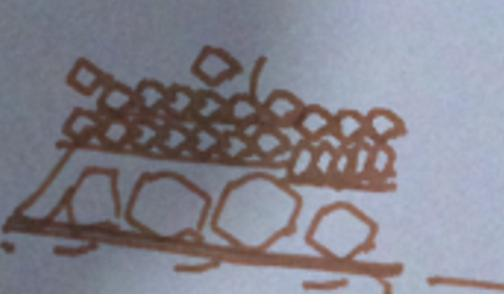

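move:
  target:
    - [0,0,0,0,0,0,1,0,0,-0.012855,0,-0.017597,0.129474,-0.9]
    - [0,0,0,0,0,0,1,0.00595,0,0.005045,0,-0.001877,0.135974,-0.9]
    - [0,0,0,0,0,0,1,0.00595,0,0.027245,0,0.004823,0.147674,-0.9]
    - [0,0,0,0,0,0,1,0.00595,0,0.02744,0,0.005168,0.150334,-0.9]
    - [0,0,0,0,0,0,1,0.00595,0,0.031255,0,0.010346,0.149594,-0.9]
    - [0,0,0,0,0,0,1,0.00595,0,0.034554,0,0.014824,0.140834,-0.9]
    - [0,0,0,0,0,0,1,0.00595,0,0.035405,0,0.015979,0.136274,-0.9]
    - [0,0,0,0,0,0,1,0.00595,0,0.017505,0,0.000259,0.136274,-0.9]
    - [0,0,0,0,0,0,1,0.00595,0,0.01541,0,-0.002586,0.133614,-0.9]
    - [0,0,0,0,0,0,1,0.00595,0,0.011595,0,-0.007764,0.134354,-0.9]
    - [0,0,0,0,0,0,1,0.00595,0,0.008296,0,-0.012242,0.143114,-0.9]
    - [0,0,0,0,0,0,1,0.00595,0,0.007445,0,-0.013397,0.147674,-0.9]
    - [0,0,0,0,0,0,1,0.00595,0,-0.014755,0,-0.020097,0.147674,-0.9]
  speed: [0.8,0.2,0.06,0.025,0.047,0.07,0.04,0.4,0.026,0.047,0.07,0.04,0.4]
  blend: [0,0.003,0.002,0.002,0.002,0.002,0.002,0.002,0.002,0.002,0.002,0.002,0]

move:
  target:
    - [0,0,0,0,0,0,1,-0.00595,0,0.006288,0,0.008473,-0.022595,-0.9]
    - [0,0,0,0,0,0,1,0,0,0.024188,0,0.024193,-0.016095,-0.9]
    - [0,0,0,0,0,0,1,0,0,0.046388,0,0.030893,-0.004395,-0.9]
    - [0,0,0,0,0,0,1,0,0,0.046583,0,0.031238,-0.001735,-0.9]
    - [0,0,0,0,0,0,1,0,0,0.050398,0,0.036416,-0.002475,-0.9]
    - [0,0,0,0,0,0,1,0,0,0.053697,0,0.040894,-0.011235,-0.9]
    - [0,0,0,0,0,0,1,0,0,0.054548,0,0.042049,-0.015795,-0.9]
    - [0,0,0,0,0,0,1,0,0,0.036648,0,0.026329,-0.015795,-0.9]
    - [0,0,0,0,0,0,1,0,0,0.034553,0,0.023484,-0.018455,-0.9]
    - [0,0,0,0,0,0,1,0,0,0.030738,0,0.018306,-0.017715,-0.9]
    - [0,0,0,0,0,0,1,0,0,0.027439,0,0.013828,-0.008955,-0.9]
    - [0,0,0,0,0,0,1,0,0,0.026588,0,0.012673,-0.004395,-0.9]
    - [0,0,0,0,0,0,1,0,0,0.004388,0,0.005973,-0.004395,-0.9]
  speed: [0.8,0.2,0.06,0.025,0.047,0.07,0.04,0.4,0.026,0.047,0.07,0.04,0.4]
  blend: [0,0.003,0.002,0.002,0.002,0.002,0.002,0.002,0.002,0.002,0.002,0.002,0]

move:
  target:
    - [0,0,0,0,0,0,1,-0.00595,0,0.017195,0,0.023484,-0.005008,-0.9]
    - [0,0,0,0,0,0,1,0,0,0.035965,0,0.039634,0.001492,-0.9]
    - [0,0,0,0,0,0,1,0,0,0.057205,0,0.046154,0.013192,-0.9]
    - [0,0,0,0,0,0,1,0,0,0.0574,0,0.046354,0.015759,-0.9]
    - [0,0,0,0,0,0,1,0,0,0.061216,0,0.051634,0.014981,-0.9]
    - [0,0,0,0,0,0,1,0,0,0.064516,0,0.0562,0.006259,-0.9]
    - [0,0,0,0,0,0,1,0,0,0.065367,0,0.057378,0.001792,-0.9]
    - [0,0,0,0,0,0,1,0,0,0.046597,0,0.041228,0.001792,-0.9]
    - [0,0,0,0,0,0,1,0,0,0.044502,0,0.038328,-0.000775,-0.9]
    - [0,0,0,0,0,0,1,0,0,0.040686,0,0.033048,0.000003,-0.9]
    - [0,0,0,0,0,0,1,0,0,0.037386,0,0.028482,0.008725,-0.9]
    - [0,0,0,0,0,0,1,0,0,0.036535,0,0.027304,0.013192,-0.9]
    - [0,0,0,0,0,0,1,0,0,0.015295,0,0.020784,0.013192,-0.9]
  speed: [0.8,0.2,0.06,0.025,0.047,0.07,0.04,0.4,0.026,0.047,0.07,0.04,0.4]
  blend: [0,0.003,0.002,0.002,0.002,0.002,0.002,0.002,0.002,0.002,0.002,0.002,0]

move:
  target:
    - [0,0,0,0,0,0,1,-0.00595,0,0.006542,0,0.00912,-0.022881,-0.9]
    - [0,0,0,0,0,0,1,0,0,0.025312,0,0.02527,-0.016381,-0.9]
    - [0,0,0,0,0,0,1,0,0,0.046552,0,0.03179,-0.004681,-0.9]
    - [0,0,0,0,0,0,1,0,0,0.046747,0,0.03199,-0.002114,-0.9]
    - [0,0,0,0,0,0,1,0,0,0.050563,0,0.03727,-0.002892,-0.9]
    - [0,0,0,0,0,0,1,0,0,0.053863,0,0.041836,-0.011614,-0.9]
    - [0,0,0,0,0,0,1,0,0,0.054714,0,0.043014,-0.016081,-0.9]
    - [0,0,0,0,0,0,1,0,0,0.035944,0,0.026864,-0.016081,-0.9]
    - [0,0,0,0,0,0,1,0,0,0.033849,0,0.023964,-0.018648,-0.9]
    - [0,0,0,0,0,0,1,0,0,0.030033,0,0.018684,-0.01787,-0.9]
    - [0,0,0,0,0,0,1,0,0,0.026733,0,0.014118,-0.009148,-0.9]
    - [0,0,0,0,0,0,1,0,0,0.025882,0,0.01294,-0.004681,-0.9]
    - [0,0,0,0,0,0,1,0,0,0.004642,0,0.00642,-0.004681,-0.9]
  speed: [0.8,0.2,0.06,0.025,0.047,0.07,0.04,0.4,0.026,0.047,0.07,0.04,0.4]
  blend: [0,0.003,0.002,0.002,0.002,0.002,0.002,0.002,0.002,0.002,0.002,0.002,0]

move:
  target:
    - [0,0,0,0,0,0,1,-0.00595,0,-0.016007,0,-0.021934,-0.034618,-0.9]
    - [0,0,0,0,0,0,1,0,0,0.002023,0,-0.006214,-0.028118,-0.9]
    - [0,0,0,0,0,0,1,0,0,0.024123,0,0.000486,-0.016118,-0.9]
    - [0,0,0,0,0,0,1,0,0,0.039773,0,0.022425,-0.007916,-0.9]
    - [0,0,0,0,0,0,1,0,0,0.056573,0,0.045916,-0.00085,-0.9]
    - [0,0,0,0,0,0,1,0,0,0.016673,0,0.023116,-0.00085,-0.9]
  speed: [0.8,0.2,0.06,0.1,0.1,0.4]
  blend: [0,0.003,0.002,0.003,0,0]

move:
  target: [0,0,0,0,0,0,1,-0.00595,0,0,0,0,-0.18,-0.9]
  speed: 0.9
  cameras: ["cam_above"]

zoom_image:
  camera: "cam_above"
  region: [215, 290, 335, 370]

Scene clock: 452.80 s.
left_arm: end_effector_position=(+0.3943, +0.3349, +0.1104) grip_measured=+1.000 grip_effort_nm=0.00 end_effector_quat_wxyz=(+0.619, -0.006, +0.785, +0.003) | right_arm: end_effector_position=(+0.3097, +0.0553, +0.0944) grip_measured=-0.641 grip_effort_nm=-1.03 end_effector_quat_wxyz=(+0.569, -0.336, +0.699, +0.274)
Joint names: [wrist pitch, wrist roll, shoulder, wrist yaw, elbow, waist]
Joint positions: left_arm=[1.014 -0.014 1.582 -0.052 0.332 -0.05 0.094] | right_arm=[1.054 0.001 1.986 -0.002 0.726 0.91 0.017]
Joint torques (N m): left_arm=[1.64 0.04 -6.39 -0.04 5.39 -0.17] | right_arm=[1.83 -0.01 -9.06 0.02 4 0.5]
Heat: left arm: 44 °C; right arm: 47 °C.
Joint targets: left_arm=[1.021 -0.015 1.574 -0.052 0.340 -0.050] | right_arm=[1.073 0.000 1.957 0.000 0.721 0.916]
move: done

Scene clock: 457.57 s.
left_arm: end_effector_position=(+0.3943, +0.3349, +0.1104) grip_measured=+1.000 grip_effort_nm=0.00 end_effector_quat_wxyz=(+0.619, -0.006, +0.785, +0.003) | right_arm: end_effector_position=(+0.3159, +0.0545, +0.0946) grip_measured=-0.641 grip_effort_nm=-1.03 end_effector_quat_wxyz=(+0.571, -0.331, +0.700, +0.271)
Joint names: [wrist pitch, wrist roll, shoulder, wrist yaw, elbow, waist]
Joint positions: left_arm=[1.014 -0.014 1.582 -0.052 0.332 -0.05 0.094] | right_arm=[1.054 0.001 1.995 -0.001 0.74 0.9 0.017]
Joint torques (N m): left_arm=[1.64 0.04 -6.45 -0.06 5.04 0.14] | right_arm=[1.83 -0.01 -9.17 0.01 4.14 0.5]
Heat: left arm: 44 °C; right arm: 48 °C.
Joint targets: left_arm=[1.021 -0.015 1.574 -0.052 0.340 -0.050] | right_arm=[1.073 0.000 1.967 0.000 0.735 0.906]
move: done

Scene clock: 462.30 s.
left_arm: end_effector_position=(+0.3943, +0.3349, +0.1104) grip_measured=+1.000 grip_effort_nm=0.00 end_effector_quat_wxyz=(+0.619, -0.006, +0.785, +0.003) | right_arm: end_effector_position=(+0.3111, +0.0726, +0.0945) grip_measured=-0.641 grip_effort_nm=-1.03 end_effector_quat_wxyz=(+0.571, -0.340, +0.692, +0.281)
Joint names: [wrist pitch, wrist roll, shoulder, wrist yaw, elbow, waist]
Joint positions: left_arm=[1.014 -0.014 1.582 -0.052 0.332 -0.05 0.094] | right_arm=[1.054 0.001 2.031 -0.001 0.786 0.929 0.017]
Joint velocities: left_arm=[-0.007 -0.154 -0.012 -0.022 0.007 -0.002 0] | right_arm=[within noise]
Joint torques (N m): left_arm=[1.71 0.06 -6.49 -0.05 5.38 0.05] | right_arm=[1.83 -0.01 -9.52 0.01 4.12 0.5]
Heat: left arm: 44 °C; right arm: 48 °C.
Joint targets: left_arm=[1.021 -0.015 1.574 -0.052 0.340 -0.050] | right_arm=[1.073 0.000 2.001 0.000 0.781 0.935]
move: done

Scene clock: 467.00 s.
left_arm: end_effector_position=(+0.3943, +0.3349, +0.1104) grip_measured=+1.000 grip_effort_nm=0.00 end_effector_quat_wxyz=(+0.619, -0.006, +0.785, +0.003) | right_arm: end_effector_position=(+0.3176, +0.0719, +0.0948) grip_measured=-0.641 grip_effort_nm=-1.03 end_effector_quat_wxyz=(+0.574, -0.336, +0.693, +0.278)
Joint names: [wrist pitch, wrist roll, shoulder, wrist yaw, elbow, waist]
Joint positions: left_arm=[1.014 -0.014 1.582 -0.052 0.332 -0.05 0.094] | right_arm=[1.054 0.001 2.041 0.001 0.8 0.919 0.017]
Joint torques (N m): left_arm=[1.66 0.06 -6.41 -0.06 5.16 -0.09] | right_arm=[1.84 -0.02 -9.69 0 4.19 0.5]
Heat: left arm: 44 °C; right arm: 48 °C.
Joint targets: left_arm=[1.021 -0.015 1.574 -0.052 0.340 -0.050] | right_arm=[1.073 0.000 2.011 0.000 0.795 0.925]
move: done

Scene clock: 470.97 s.
left_arm: end_effector_position=(+0.3943, +0.3349, +0.1104) grip_measured=+1.000 grip_effort_nm=0.00 end_effector_quat_wxyz=(+0.619, -0.006, +0.785, +0.003) | right_arm: end_effector_position=(+0.3267, +0.0808, +0.0952) grip_measured=-0.641 grip_effort_nm=-1.03 end_effector_quat_wxyz=(+0.579, -0.332, +0.690, +0.279)
Joint names: [wrist pitch, wrist roll, shoulder, wrist yaw, elbow, waist]
Joint positions: left_arm=[1.014 -0.014 1.582 -0.052 0.332 -0.05 0.094] | right_arm=[1.052 0.001 2.08 0.003 0.853 0.917 0.017]
Joint torques (N m): left_arm=[1.64 0.04 -6.26 -0.02 5.22 -0.06] | right_arm=[1.85 -0.01 -10.15 -0.03 4.08 0.51]
Heat: left arm: 44 °C; right arm: 48 °C.
Joint targets: left_arm=[1.021 -0.015 1.574 -0.052 0.340 -0.050] | right_arm=[1.073 0.000 2.048 0.000 0.846 0.923]
move: done

Scene clock: 472.17 s.
left_arm: end_effector_position=(+0.3943, +0.3349, +0.1104) grip_measured=+1.000 grip_effort_nm=0.00 end_effector_quat_wxyz=(+0.619, -0.006, +0.785, +0.003) | right_arm: end_effector_position=(+0.4626, -0.0824, +0.0872) grip_measured=-0.641 grip_effort_nm=-1.03 end_effector_quat_wxyz=(+0.611, -0.190, +0.753, +0.153)
Joint names: [wrist pitch, wrist roll, shoulder, wrist yaw, elbow, waist]
Joint positions: left_arm=[1.014 -0.014 1.582 -0.052 0.332 -0.05 0.094] | right_arm=[1.02 0.001 2.08 0.009 0.853 0.518 0.017]
Joint torques (N m): left_arm=[1.66 0.02 -6.39 -0.05 5.11 -0.1] | right_arm=[1.67 -0.01 -10.09 -0.09 4.07 0.35]
Heat: left arm: 44 °C; right arm: 48 °C.
Joint targets: left_arm=[1.021 -0.015 1.574 -0.052 0.340 -0.050] | right_arm=[1.023 0.000 2.048 0.000 0.846 0.523]
move: done
Images, in order (width x height): cam_above 672x504.

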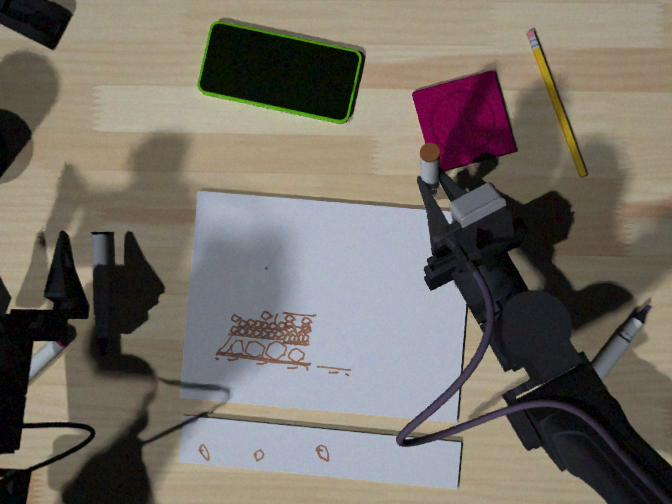

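Scaled by 4.200 from the camera's 672x504 image, which has a finer 960x720 frame.

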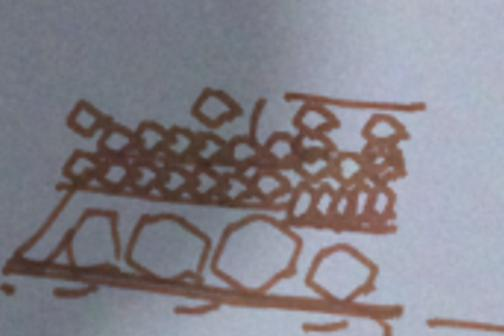

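move:
  target:
    - [0,0,0,0,0,0,1,0,0,-0.031003,0,-0.042988,0.14445,-0.9]
    - [0,0,0,0,0,0,1,0.00595,0,-0.012703,0,-0.027148,0.15095,-0.9]
    - [0,0,0,0,0,0,1,0.00595,0,0.008997,0,-0.020548,0.16265,-0.9]
    - [0,0,0,0,0,0,1,0.00595,0,0.009042,0,-0.020384,0.165016,-0.9]
    - [0,0,0,0,0,0,1,0.00595,0,0.012502,0,-0.015656,0.16415,-0.9]
    - [0,0,0,0,0,0,1,0.00595,0,0.015442,0,-0.011628,0.15555,-0.9]
    - [0,0,0,0,0,0,1,0.00595,0,0.016147,0,-0.010664,0.15125,-0.9]
    - [0,0,0,0,0,0,1,0.00595,0,-0.002153,0,-0.026504,0.15125,-0.9]
    - [0,0,0,0,0,0,1,0.00595,0,-0.004098,0,-0.029168,0.148884,-0.9]
    - [0,0,0,0,0,0,1,0.00595,0,-0.007558,0,-0.033896,0.14975,-0.9]
    - [0,0,0,0,0,0,1,0.00595,0,-0.010498,0,-0.037924,0.15835,-0.9]
    - [0,0,0,0,0,0,1,0.00595,0,-0.011203,0,-0.038888,0.16265,-0.9]
    - [0,0,0,0,0,0,1,0.00595,0,-0.032903,0,-0.045488,0.16265,-0.9]
  speed: [0.8,0.2,0.06,0.022,0.042,0.065,0.036,0.4,0.023,0.042,0.065,0.036,0.4]
  blend: [0,0.003,0.002,0.002,0.002,0.002,0.002,0.002,0.002,0.002,0.002,0.002,0]

move:
  target:
    - [0,0,0,0,0,0,1,-0.00595,0,0.01076,0,0.014772,-0.014145,-0.9]
    - [0,0,0,0,0,0,1,0,0,0.02906,0,0.030612,-0.007645,-0.9]
    - [0,0,0,0,0,0,1,0,0,0.05076,0,0.037212,0.004055,-0.9]
    - [0,0,0,0,0,0,1,0,0,0.050805,0,0.037376,0.006421,-0.9]
    - [0,0,0,0,0,0,1,0,0,0.054265,0,0.042104,0.005555,-0.9]
    - [0,0,0,0,0,0,1,0,0,0.057205,0,0.046132,-0.003045,-0.9]
    - [0,0,0,0,0,0,1,0,0,0.05791,0,0.047096,-0.007345,-0.9]
    - [0,0,0,0,0,0,1,0,0,0.03961,0,0.031256,-0.007345,-0.9]
    - [0,0,0,0,0,0,1,0,0,0.037665,0,0.028592,-0.009711,-0.9]
    - [0,0,0,0,0,0,1,0,0,0.034205,0,0.023864,-0.008845,-0.9]
    - [0,0,0,0,0,0,1,0,0,0.031265,0,0.019836,-0.000245,-0.9]
    - [0,0,0,0,0,0,1,0,0,0.03056,0,0.018872,0.004055,-0.9]
    - [0,0,0,0,0,0,1,0,0,0.00886,0,0.012272,0.004055,-0.9]
  speed: [0.8,0.2,0.06,0.022,0.042,0.065,0.036,0.4,0.023,0.042,0.065,0.036,0.4]
  blend: [0,0.003,0.002,0.002,0.002,0.002,0.002,0.002,0.002,0.002,0.002,0.002,0]

move:
  target:
    - [0,0,0,0,0,0,1,-0.00595,0,0.011394,0,0.015625,-0.013904,-0.9]
    - [0,0,0,0,0,0,1,0,0,0.029694,0,0.031465,-0.007404,-0.9]
    - [0,0,0,0,0,0,1,0,0,0.051394,0,0.038265,0.004296,-0.9]
    - [0,0,0,0,0,0,1,0,0,0.051439,0,0.038429,0.006662,-0.9]
    - [0,0,0,0,0,0,1,0,0,0.054899,0,0.043157,0.005796,-0.9]
    - [0,0,0,0,0,0,1,0,0,0.057839,0,0.047185,-0.002804,-0.9]
    - [0,0,0,0,0,0,1,0,0,0.058544,0,0.048149,-0.007104,-0.9]
    - [0,0,0,0,0,0,1,0,0,0.039844,0,0.032109,-0.007104,-0.9]
    - [0,0,0,0,0,0,1,0,0,0.037899,0,0.029445,-0.00947,-0.9]
    - [0,0,0,0,0,0,1,0,0,0.034439,0,0.024717,-0.008604,-0.9]
    - [0,0,0,0,0,0,1,0,0,0.031499,0,0.020689,-0.000004,-0.9]
    - [0,0,0,0,0,0,1,0,0,0.030794,0,0.019725,0.004296,-0.9]
    - [0,0,0,0,0,0,1,0,0,0.009094,0,0.013125,0.004296,-0.9]
  speed: [0.8,0.2,0.06,0.022,0.042,0.065,0.036,0.4,0.023,0.042,0.065,0.036,0.4]
  blend: [0,0.003,0.002,0.002,0.002,0.002,0.002,0.002,0.002,0.002,0.002,0.002,0]

move:
  target:
    - [0,0,0,0,0,0,1,-0.00595,0,0.010644,0,0.014714,-0.013331,-0.9]
    - [0,0,0,0,0,0,1,0,0,0.029544,0,0.031154,-0.006831,-0.9]
    - [0,0,0,0,0,0,1,0,0,0.051244,0,0.037754,0.004869,-0.9]
    - [0,0,0,0,0,0,1,0,0,0.051289,0,0.037918,0.007235,-0.9]
    - [0,0,0,0,0,0,1,0,0,0.054749,0,0.042646,0.006369,-0.9]
    - [0,0,0,0,0,0,1,0,0,0.057689,0,0.046674,-0.002231,-0.9]
    - [0,0,0,0,0,0,1,0,0,0.058394,0,0.047638,-0.006531,-0.9]
    - [0,0,0,0,0,0,1,0,0,0.039094,0,0.031198,-0.006531,-0.9]
    - [0,0,0,0,0,0,1,0,0,0.037149,0,0.028534,-0.008897,-0.9]
    - [0,0,0,0,0,0,1,0,0,0.033689,0,0.023806,-0.008031,-0.9]
    - [0,0,0,0,0,0,1,0,0,0.030749,0,0.019778,0.000569,-0.9]
    - [0,0,0,0,0,0,1,0,0,0.030044,0,0.018814,0.004869,-0.9]
    - [0,0,0,0,0,0,1,0,0,0.008344,0,0.012214,0.004869,-0.9]
  speed: [0.8,0.2,0.06,0.022,0.042,0.065,0.036,0.4,0.023,0.042,0.065,0.036,0.4]
  blend: [0,0.003,0.002,0.002,0.002,0.002,0.002,0.002,0.002,0.002,0.002,0.002,0]

move:
  target:
    - [0,0,0,0,0,0,1,-0.00595,0,0.040606,0,0.05564,0.00995,-0.9]
    - [0,0,0,0,0,0,1,0,0,0.060906,0,0.07266,0.01645,-0.9]
    - [0,0,0,0,0,0,1,0,0,0.080126,0,0.07879,0.02815,-0.9]
    - [0,0,0,0,0,0,1,0,0,0.080356,0,0.07909,0.03056,-0.9]
    - [0,0,0,0,0,0,1,0,0,0.084246,0,0.08464,0.02972,-0.9]
    - [0,0,0,0,0,0,1,0,0,0.087606,0,0.08944,0.02106,-0.9]
    - [0,0,0,0,0,0,1,0,0,0.088466,0,0.09068,0.01675,-0.9]
    - [0,0,0,0,0,0,1,0,0,0.068186,0,0.07366,0.01675,-0.9]
    - [0,0,0,0,0,0,1,0,0,0.066046,0,0.07061,0.01434,-0.9]
    - [0,0,0,0,0,0,1,0,0,0.062166,0,0.06505,0.01518,-0.9]
    - [0,0,0,0,0,0,1,0,0,0.058806,0,0.06025,0.02384,-0.9]
    - [0,0,0,0,0,0,1,0,0,0.057936,0,0.05901,0.02815,-0.9]
    - [0,0,0,0,0,0,1,0,0,0.038706,0,0.05289,0.02815,-0.9]
  speed: [0.8,0.2,0.06,0.025,0.047,0.07,0.04,0.4,0.026,0.047,0.07,0.04,0.4]
  blend: [0,0.003,0.002,0.002,0.002,0.002,0.002,0.002,0.002,0.002,0.002,0.002,0]

move:
  target:
    - [0,0,0,0,0,0,1,-0.00595,0,0.005998,0,0.008633,-0.022312,-0.9]
    - [0,0,0,0,0,0,1,0,0,0.026298,0,0.025653,-0.015812,-0.9]
    - [0,0,0,0,0,0,1,0,0,0.045518,0,0.031783,-0.004112,-0.9]
    - [0,0,0,0,0,0,1,0,0,0.045748,0,0.032083,-0.001702,-0.9]
    - [0,0,0,0,0,0,1,0,0,0.049638,0,0.037633,-0.002542,-0.9]
    - [0,0,0,0,0,0,1,0,0,0.052998,0,0.042433,-0.011202,-0.9]
    - [0,0,0,0,0,0,1,0,0,0.053858,0,0.043673,-0.015512,-0.9]
    - [0,0,0,0,0,0,1,0,0,0.033578,0,0.026653,-0.015512,-0.9]
    - [0,0,0,0,0,0,1,0,0,0.031438,0,0.023603,-0.017922,-0.9]
    - [0,0,0,0,0,0,1,0,0,0.027558,0,0.018043,-0.017082,-0.9]
    - [0,0,0,0,0,0,1,0,0,0.024198,0,0.013243,-0.008422,-0.9]
    - [0,0,0,0,0,0,1,0,0,0.023328,0,0.012003,-0.004112,-0.9]
    - [0,0,0,0,0,0,1,0,0,0.004098,0,0.005883,-0.004112,-0.9]
  speed: [0.8,0.2,0.06,0.025,0.047,0.07,0.04,0.4,0.026,0.047,0.07,0.04,0.4]
  blend: [0,0.003,0.002,0.002,0.002,0.002,0.002,0.002,0.002,0.002,0.002,0.002,0]

move:
  target:
    - [0,0,0,0,0,0,1,-0.00595,0,0.006061,0,0.008739,-0.022263,-0.9]
    - [0,0,0,0,0,0,1,0,0,0.026361,0,0.025759,-0.015763,-0.9]
    - [0,0,0,0,0,0,1,0,0,0.045581,0,0.031889,-0.004063,-0.9]
    - [0,0,0,0,0,0,1,0,0,0.045811,0,0.032189,-0.001653,-0.9]
    - [0,0,0,0,0,0,1,0,0,0.049701,0,0.037739,-0.002493,-0.9]
    - [0,0,0,0,0,0,1,0,0,0.053061,0,0.042539,-0.011153,-0.9]
    - [0,0,0,0,0,0,1,0,0,0.053921,0,0.043779,-0.015463,-0.9]
    - [0,0,0,0,0,0,1,0,0,0.033641,0,0.026759,-0.015463,-0.9]
    - [0,0,0,0,0,0,1,0,0,0.031501,0,0.023709,-0.017873,-0.9]
    - [0,0,0,0,0,0,1,0,0,0.027621,0,0.018149,-0.017033,-0.9]
    - [0,0,0,0,0,0,1,0,0,0.024261,0,0.013349,-0.008373,-0.9]
    - [0,0,0,0,0,0,1,0,0,0.023391,0,0.012109,-0.004063,-0.9]
    - [0,0,0,0,0,0,1,0,0,0.004161,0,0.005989,-0.004063,-0.9]
  speed: [0.8,0.2,0.06,0.025,0.047,0.07,0.04,0.4,0.026,0.047,0.07,0.04,0.4]
  blend: [0,0.003,0.002,0.002,0.002,0.002,0.002,0.002,0.002,0.002,0.002,0.002,0]

move:
  target: [0,0,0,0,0,0,1,-0.00595,0,0,0,0,-0.18,-0.9]
  speed: 0.9
  cameras: ["cam_above"]

zoom_image:
  camera: "cam_above"
  region: [215, 280, 335, 370]

Scene clock: 481.93 s.
left_arm: end_effector_position=(+0.3943, +0.3349, +0.1104) grip_measured=+1.000 grip_effort_nm=0.00 end_effector_quat_wxyz=(+0.619, -0.006, +0.785, +0.003) | right_arm: end_effector_position=(+0.3258, +0.0496, +0.0943) grip_measured=-0.641 grip_effort_nm=-1.03 end_effector_quat_wxyz=(+0.575, -0.324, +0.703, +0.266)
Joint names: [wrist pitch, wrist roll, shoulder, wrist yaw, elbow, waist]
Joint positions: left_arm=[1.014 -0.014 1.582 -0.052 0.332 -0.05 0.094] | right_arm=[1.054 0.001 2.004 -0.002 0.75 0.878 0.017]
Joint torques (N m): left_arm=[1.68 0.06 -6.34 -0.02 5.19 -0.06] | right_arm=[1.83 -0.02 -9.29 0.03 4.05 0.51]
Heat: left arm: 44 °C; right arm: 48 °C.
Joint targets: left_arm=[1.021 -0.015 1.574 -0.052 0.340 -0.050] | right_arm=[1.073 0.000 1.975 0.000 0.745 0.884]
move: done

Scene clock: 486.77 s.
left_arm: end_effector_position=(+0.3943, +0.3349, +0.1104) grip_measured=+1.000 grip_effort_nm=0.00 end_effector_quat_wxyz=(+0.619, -0.006, +0.785, +0.003) | right_arm: end_effector_position=(+0.3266, +0.0577, +0.0947) grip_measured=-0.641 grip_effort_nm=-1.03 end_effector_quat_wxyz=(+0.576, -0.326, +0.700, +0.269)
Joint names: [wrist pitch, wrist roll, shoulder, wrist yaw, elbow, waist]
Joint positions: left_arm=[1.014 -0.014 1.582 -0.052 0.332 -0.05 0.094] | right_arm=[1.054 0.001 2.024 -0.002 0.777 0.887 0.017]
Joint torques (N m): left_arm=[1.65 0.07 -6.52 -0.05 5.33 -0.2] | right_arm=[1.83 -0.01 -9.48 0.02 4.12 0.5]
Heat: left arm: 44 °C; right arm: 48 °C.
Joint targets: left_arm=[1.021 -0.015 1.574 -0.052 0.340 -0.050] | right_arm=[1.073 0.000 1.995 0.000 0.772 0.893]
move: done

Scene clock: 491.60 s.
left_arm: end_effector_position=(+0.3943, +0.3349, +0.1104) grip_measured=+1.000 grip_effort_nm=0.00 end_effector_quat_wxyz=(+0.619, -0.006, +0.785, +0.003) | right_arm: end_effector_position=(+0.3274, +0.0663, +0.0956) grip_measured=-0.641 grip_effort_nm=-1.03 end_effector_quat_wxyz=(+0.578, -0.328, +0.696, +0.273)
Joint names: [wrist pitch, wrist roll, shoulder, wrist yaw, elbow, waist]
Joint positions: left_arm=[1.014 -0.014 1.582 -0.052 0.332 -0.05 0.094] | right_arm=[1.054 0.001 2.045 -0.002 0.807 0.897 0.017]
Joint torques (N m): left_arm=[1.65 0.01 -6.39 -0.05 5.35 -0.05] | right_arm=[1.83 -0.02 -9.7 0.02 4.16 0.5]
Heat: left arm: 44 °C; right arm: 48 °C.
Joint targets: left_arm=[1.021 -0.015 1.574 -0.052 0.340 -0.050] | right_arm=[1.073 0.000 2.015 0.000 0.802 0.903]
move: done

Scene clock: 496.47 s.
left_arm: end_effector_position=(+0.3943, +0.3349, +0.1104) grip_measured=+1.000 grip_effort_nm=0.00 end_effector_quat_wxyz=(+0.619, -0.006, +0.785, +0.003) | right_arm: end_effector_position=(+0.3270, +0.0750, +0.0963) grip_measured=-0.641 grip_effort_nm=-1.03 end_effector_quat_wxyz=(+0.579, -0.331, +0.691, +0.278)
Joint names: [wrist pitch, wrist roll, shoulder, wrist yaw, elbow, waist]
Joint positions: left_arm=[1.014 -0.014 1.582 -0.052 0.332 -0.05 0.094] | right_arm=[1.054 0.001 2.064 -0.002 0.834 0.908 0.017]
Joint torques (N m): left_arm=[1.67 0.06 -6.46 -0.04 5.22 -0.02] | right_arm=[1.83 -0.02 -9.98 0.02 4.21 0.5]
Heat: left arm: 44 °C; right arm: 48 °C.
Joint targets: left_arm=[1.021 -0.015 1.574 -0.052 0.340 -0.050] | right_arm=[1.073 0.000 2.034 0.000 0.829 0.914]
move: done

Scene clock: 501.13 s.
left_arm: end_effector_position=(+0.3943, +0.3349, +0.1104) grip_measured=+1.000 grip_effort_nm=0.00 end_effector_quat_wxyz=(+0.619, -0.006, +0.785, +0.003) | right_arm: end_effector_position=(+0.3162, +0.1172, +0.0950) grip_measured=-0.641 grip_effort_nm=-1.03 end_effector_quat_wxyz=(+0.579, -0.348, +0.673, +0.301)
Joint names: [wrist pitch, wrist roll, shoulder, wrist yaw, elbow, waist]
Joint positions: left_arm=[1.014 -0.014 1.582 -0.052 0.332 -0.05 0.094] | right_arm=[1.053 0.001 2.153 -0.002 0.951 0.971 0.017]
Joint torques (N m): left_arm=[1.69 0.04 -6.34 -0.04 5.15 -0.16] | right_arm=[1.84 -0.01 -10.81 0.02 4.36 0.51]
Heat: left arm: 44 °C; right arm: 48 °C.
Joint targets: left_arm=[1.021 -0.015 1.574 -0.052 0.340 -0.050] | right_arm=[1.073 0.000 2.120 0.000 0.946 0.977]
move: done

Scene clock: 505.80 s.
left_arm: end_effector_position=(+0.3943, +0.3349, +0.1104) grip_measured=+1.000 grip_effort_nm=0.00 end_effector_quat_wxyz=(+0.619, -0.006, +0.785, +0.003) | right_arm: end_effector_position=(+0.3224, +0.1164, +0.0953) grip_measured=-0.641 grip_effort_nm=-1.03 end_effector_quat_wxyz=(+0.582, -0.344, +0.674, +0.298)
Joint names: [wrist pitch, wrist roll, shoulder, wrist yaw, elbow, waist]
Joint positions: left_arm=[1.014 -0.014 1.582 -0.052 0.332 -0.05 0.094] | right_arm=[1.054 0.001 2.163 0 0.964 0.961 0.017]
Joint torques (N m): left_arm=[1.68 0.01 -6.49 -0.05 5.19 -0.2] | right_arm=[1.84 -0.02 -10.86 0 4.37 0.5]
Heat: left arm: 44 °C; right arm: 48 °C.
Joint targets: left_arm=[1.021 -0.015 1.574 -0.052 0.340 -0.050] | right_arm=[1.073 0.000 2.129 0.000 0.959 0.967]
move: done

Scene clock: 510.47 s.
left_arm: end_effector_position=(+0.3943, +0.3349, +0.1104) grip_measured=+1.000 grip_effort_nm=0.00 end_effector_quat_wxyz=(+0.619, -0.006, +0.785, +0.003) | right_arm: end_effector_position=(+0.3284, +0.1157, +0.0954) grip_measured=-0.641 grip_effort_nm=-1.03 end_effector_quat_wxyz=(+0.585, -0.340, +0.674, +0.296)
Joint names: [wrist pitch, wrist roll, shoulder, wrist yaw, elbow, waist]
Joint positions: left_arm=[1.014 -0.014 1.582 -0.052 0.332 -0.05 0.094] | right_arm=[1.054 0.001 2.172 0.001 0.978 0.952 0.017]
Joint torques (N m): left_arm=[1.67 0.04 -6.38 -0.05 5.22 -0.18] | right_arm=[1.84 -0.01 -10.99 -0.01 4.4 0.5]
Heat: left arm: 44 °C; right arm: 49 °C.
Joint targets: left_arm=[1.021 -0.015 1.574 -0.052 0.340 -0.050] | right_arm=[1.073 0.000 2.138 0.000 0.973 0.958]
move: done

Scene clock: 511.67 s.
left_arm: end_effector_position=(+0.3943, +0.3349, +0.1104) grip_measured=+1.000 grip_effort_nm=0.00 end_effector_quat_wxyz=(+0.619, -0.006, +0.785, +0.003) | right_arm: end_effector_position=(+0.4774, -0.0500, +0.0870) grip_measured=-0.641 grip_effort_nm=-1.03 end_effector_quat_wxyz=(+0.620, -0.201, +0.739, +0.169)
Joint names: [wrist pitch, wrist roll, shoulder, wrist yaw, elbow, waist]
Joint positions: left_arm=[1.014 -0.014 1.582 -0.052 0.332 -0.05 0.094] | right_arm=[1.02 0.001 2.172 0.008 0.978 0.556 0.017]
Joint torques (N m): left_arm=[1.65 0.06 -6.45 -0.05 5.18 -0.01] | right_arm=[1.7 -0.02 -10.99 -0.08 4.38 0.1]
Heat: left arm: 44 °C; right arm: 48 °C.
Joint targets: left_arm=[1.021 -0.015 1.574 -0.052 0.340 -0.050] | right_arm=[1.022 0.000 2.138 0.000 0.973 0.558]
move: done
Images, in order (width x height): cam_above 672x504.

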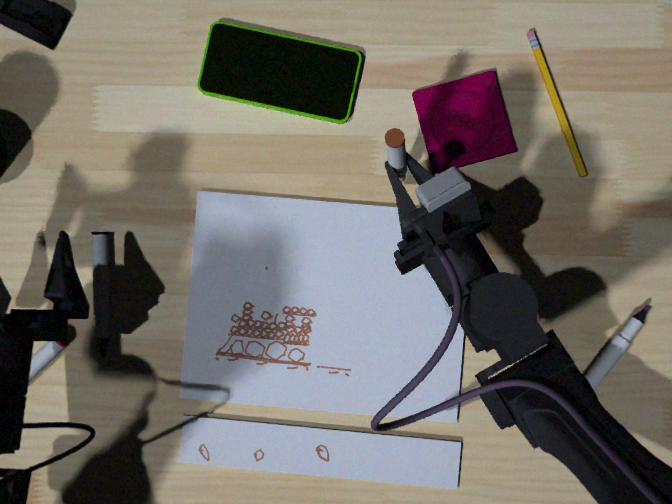

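Scaled by 4.200 from the camera's 672x504 image, which has a finer 960x720 frame.

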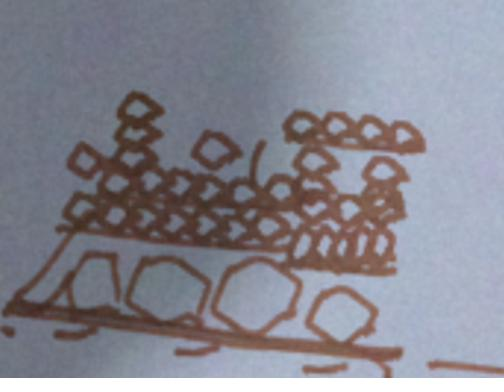

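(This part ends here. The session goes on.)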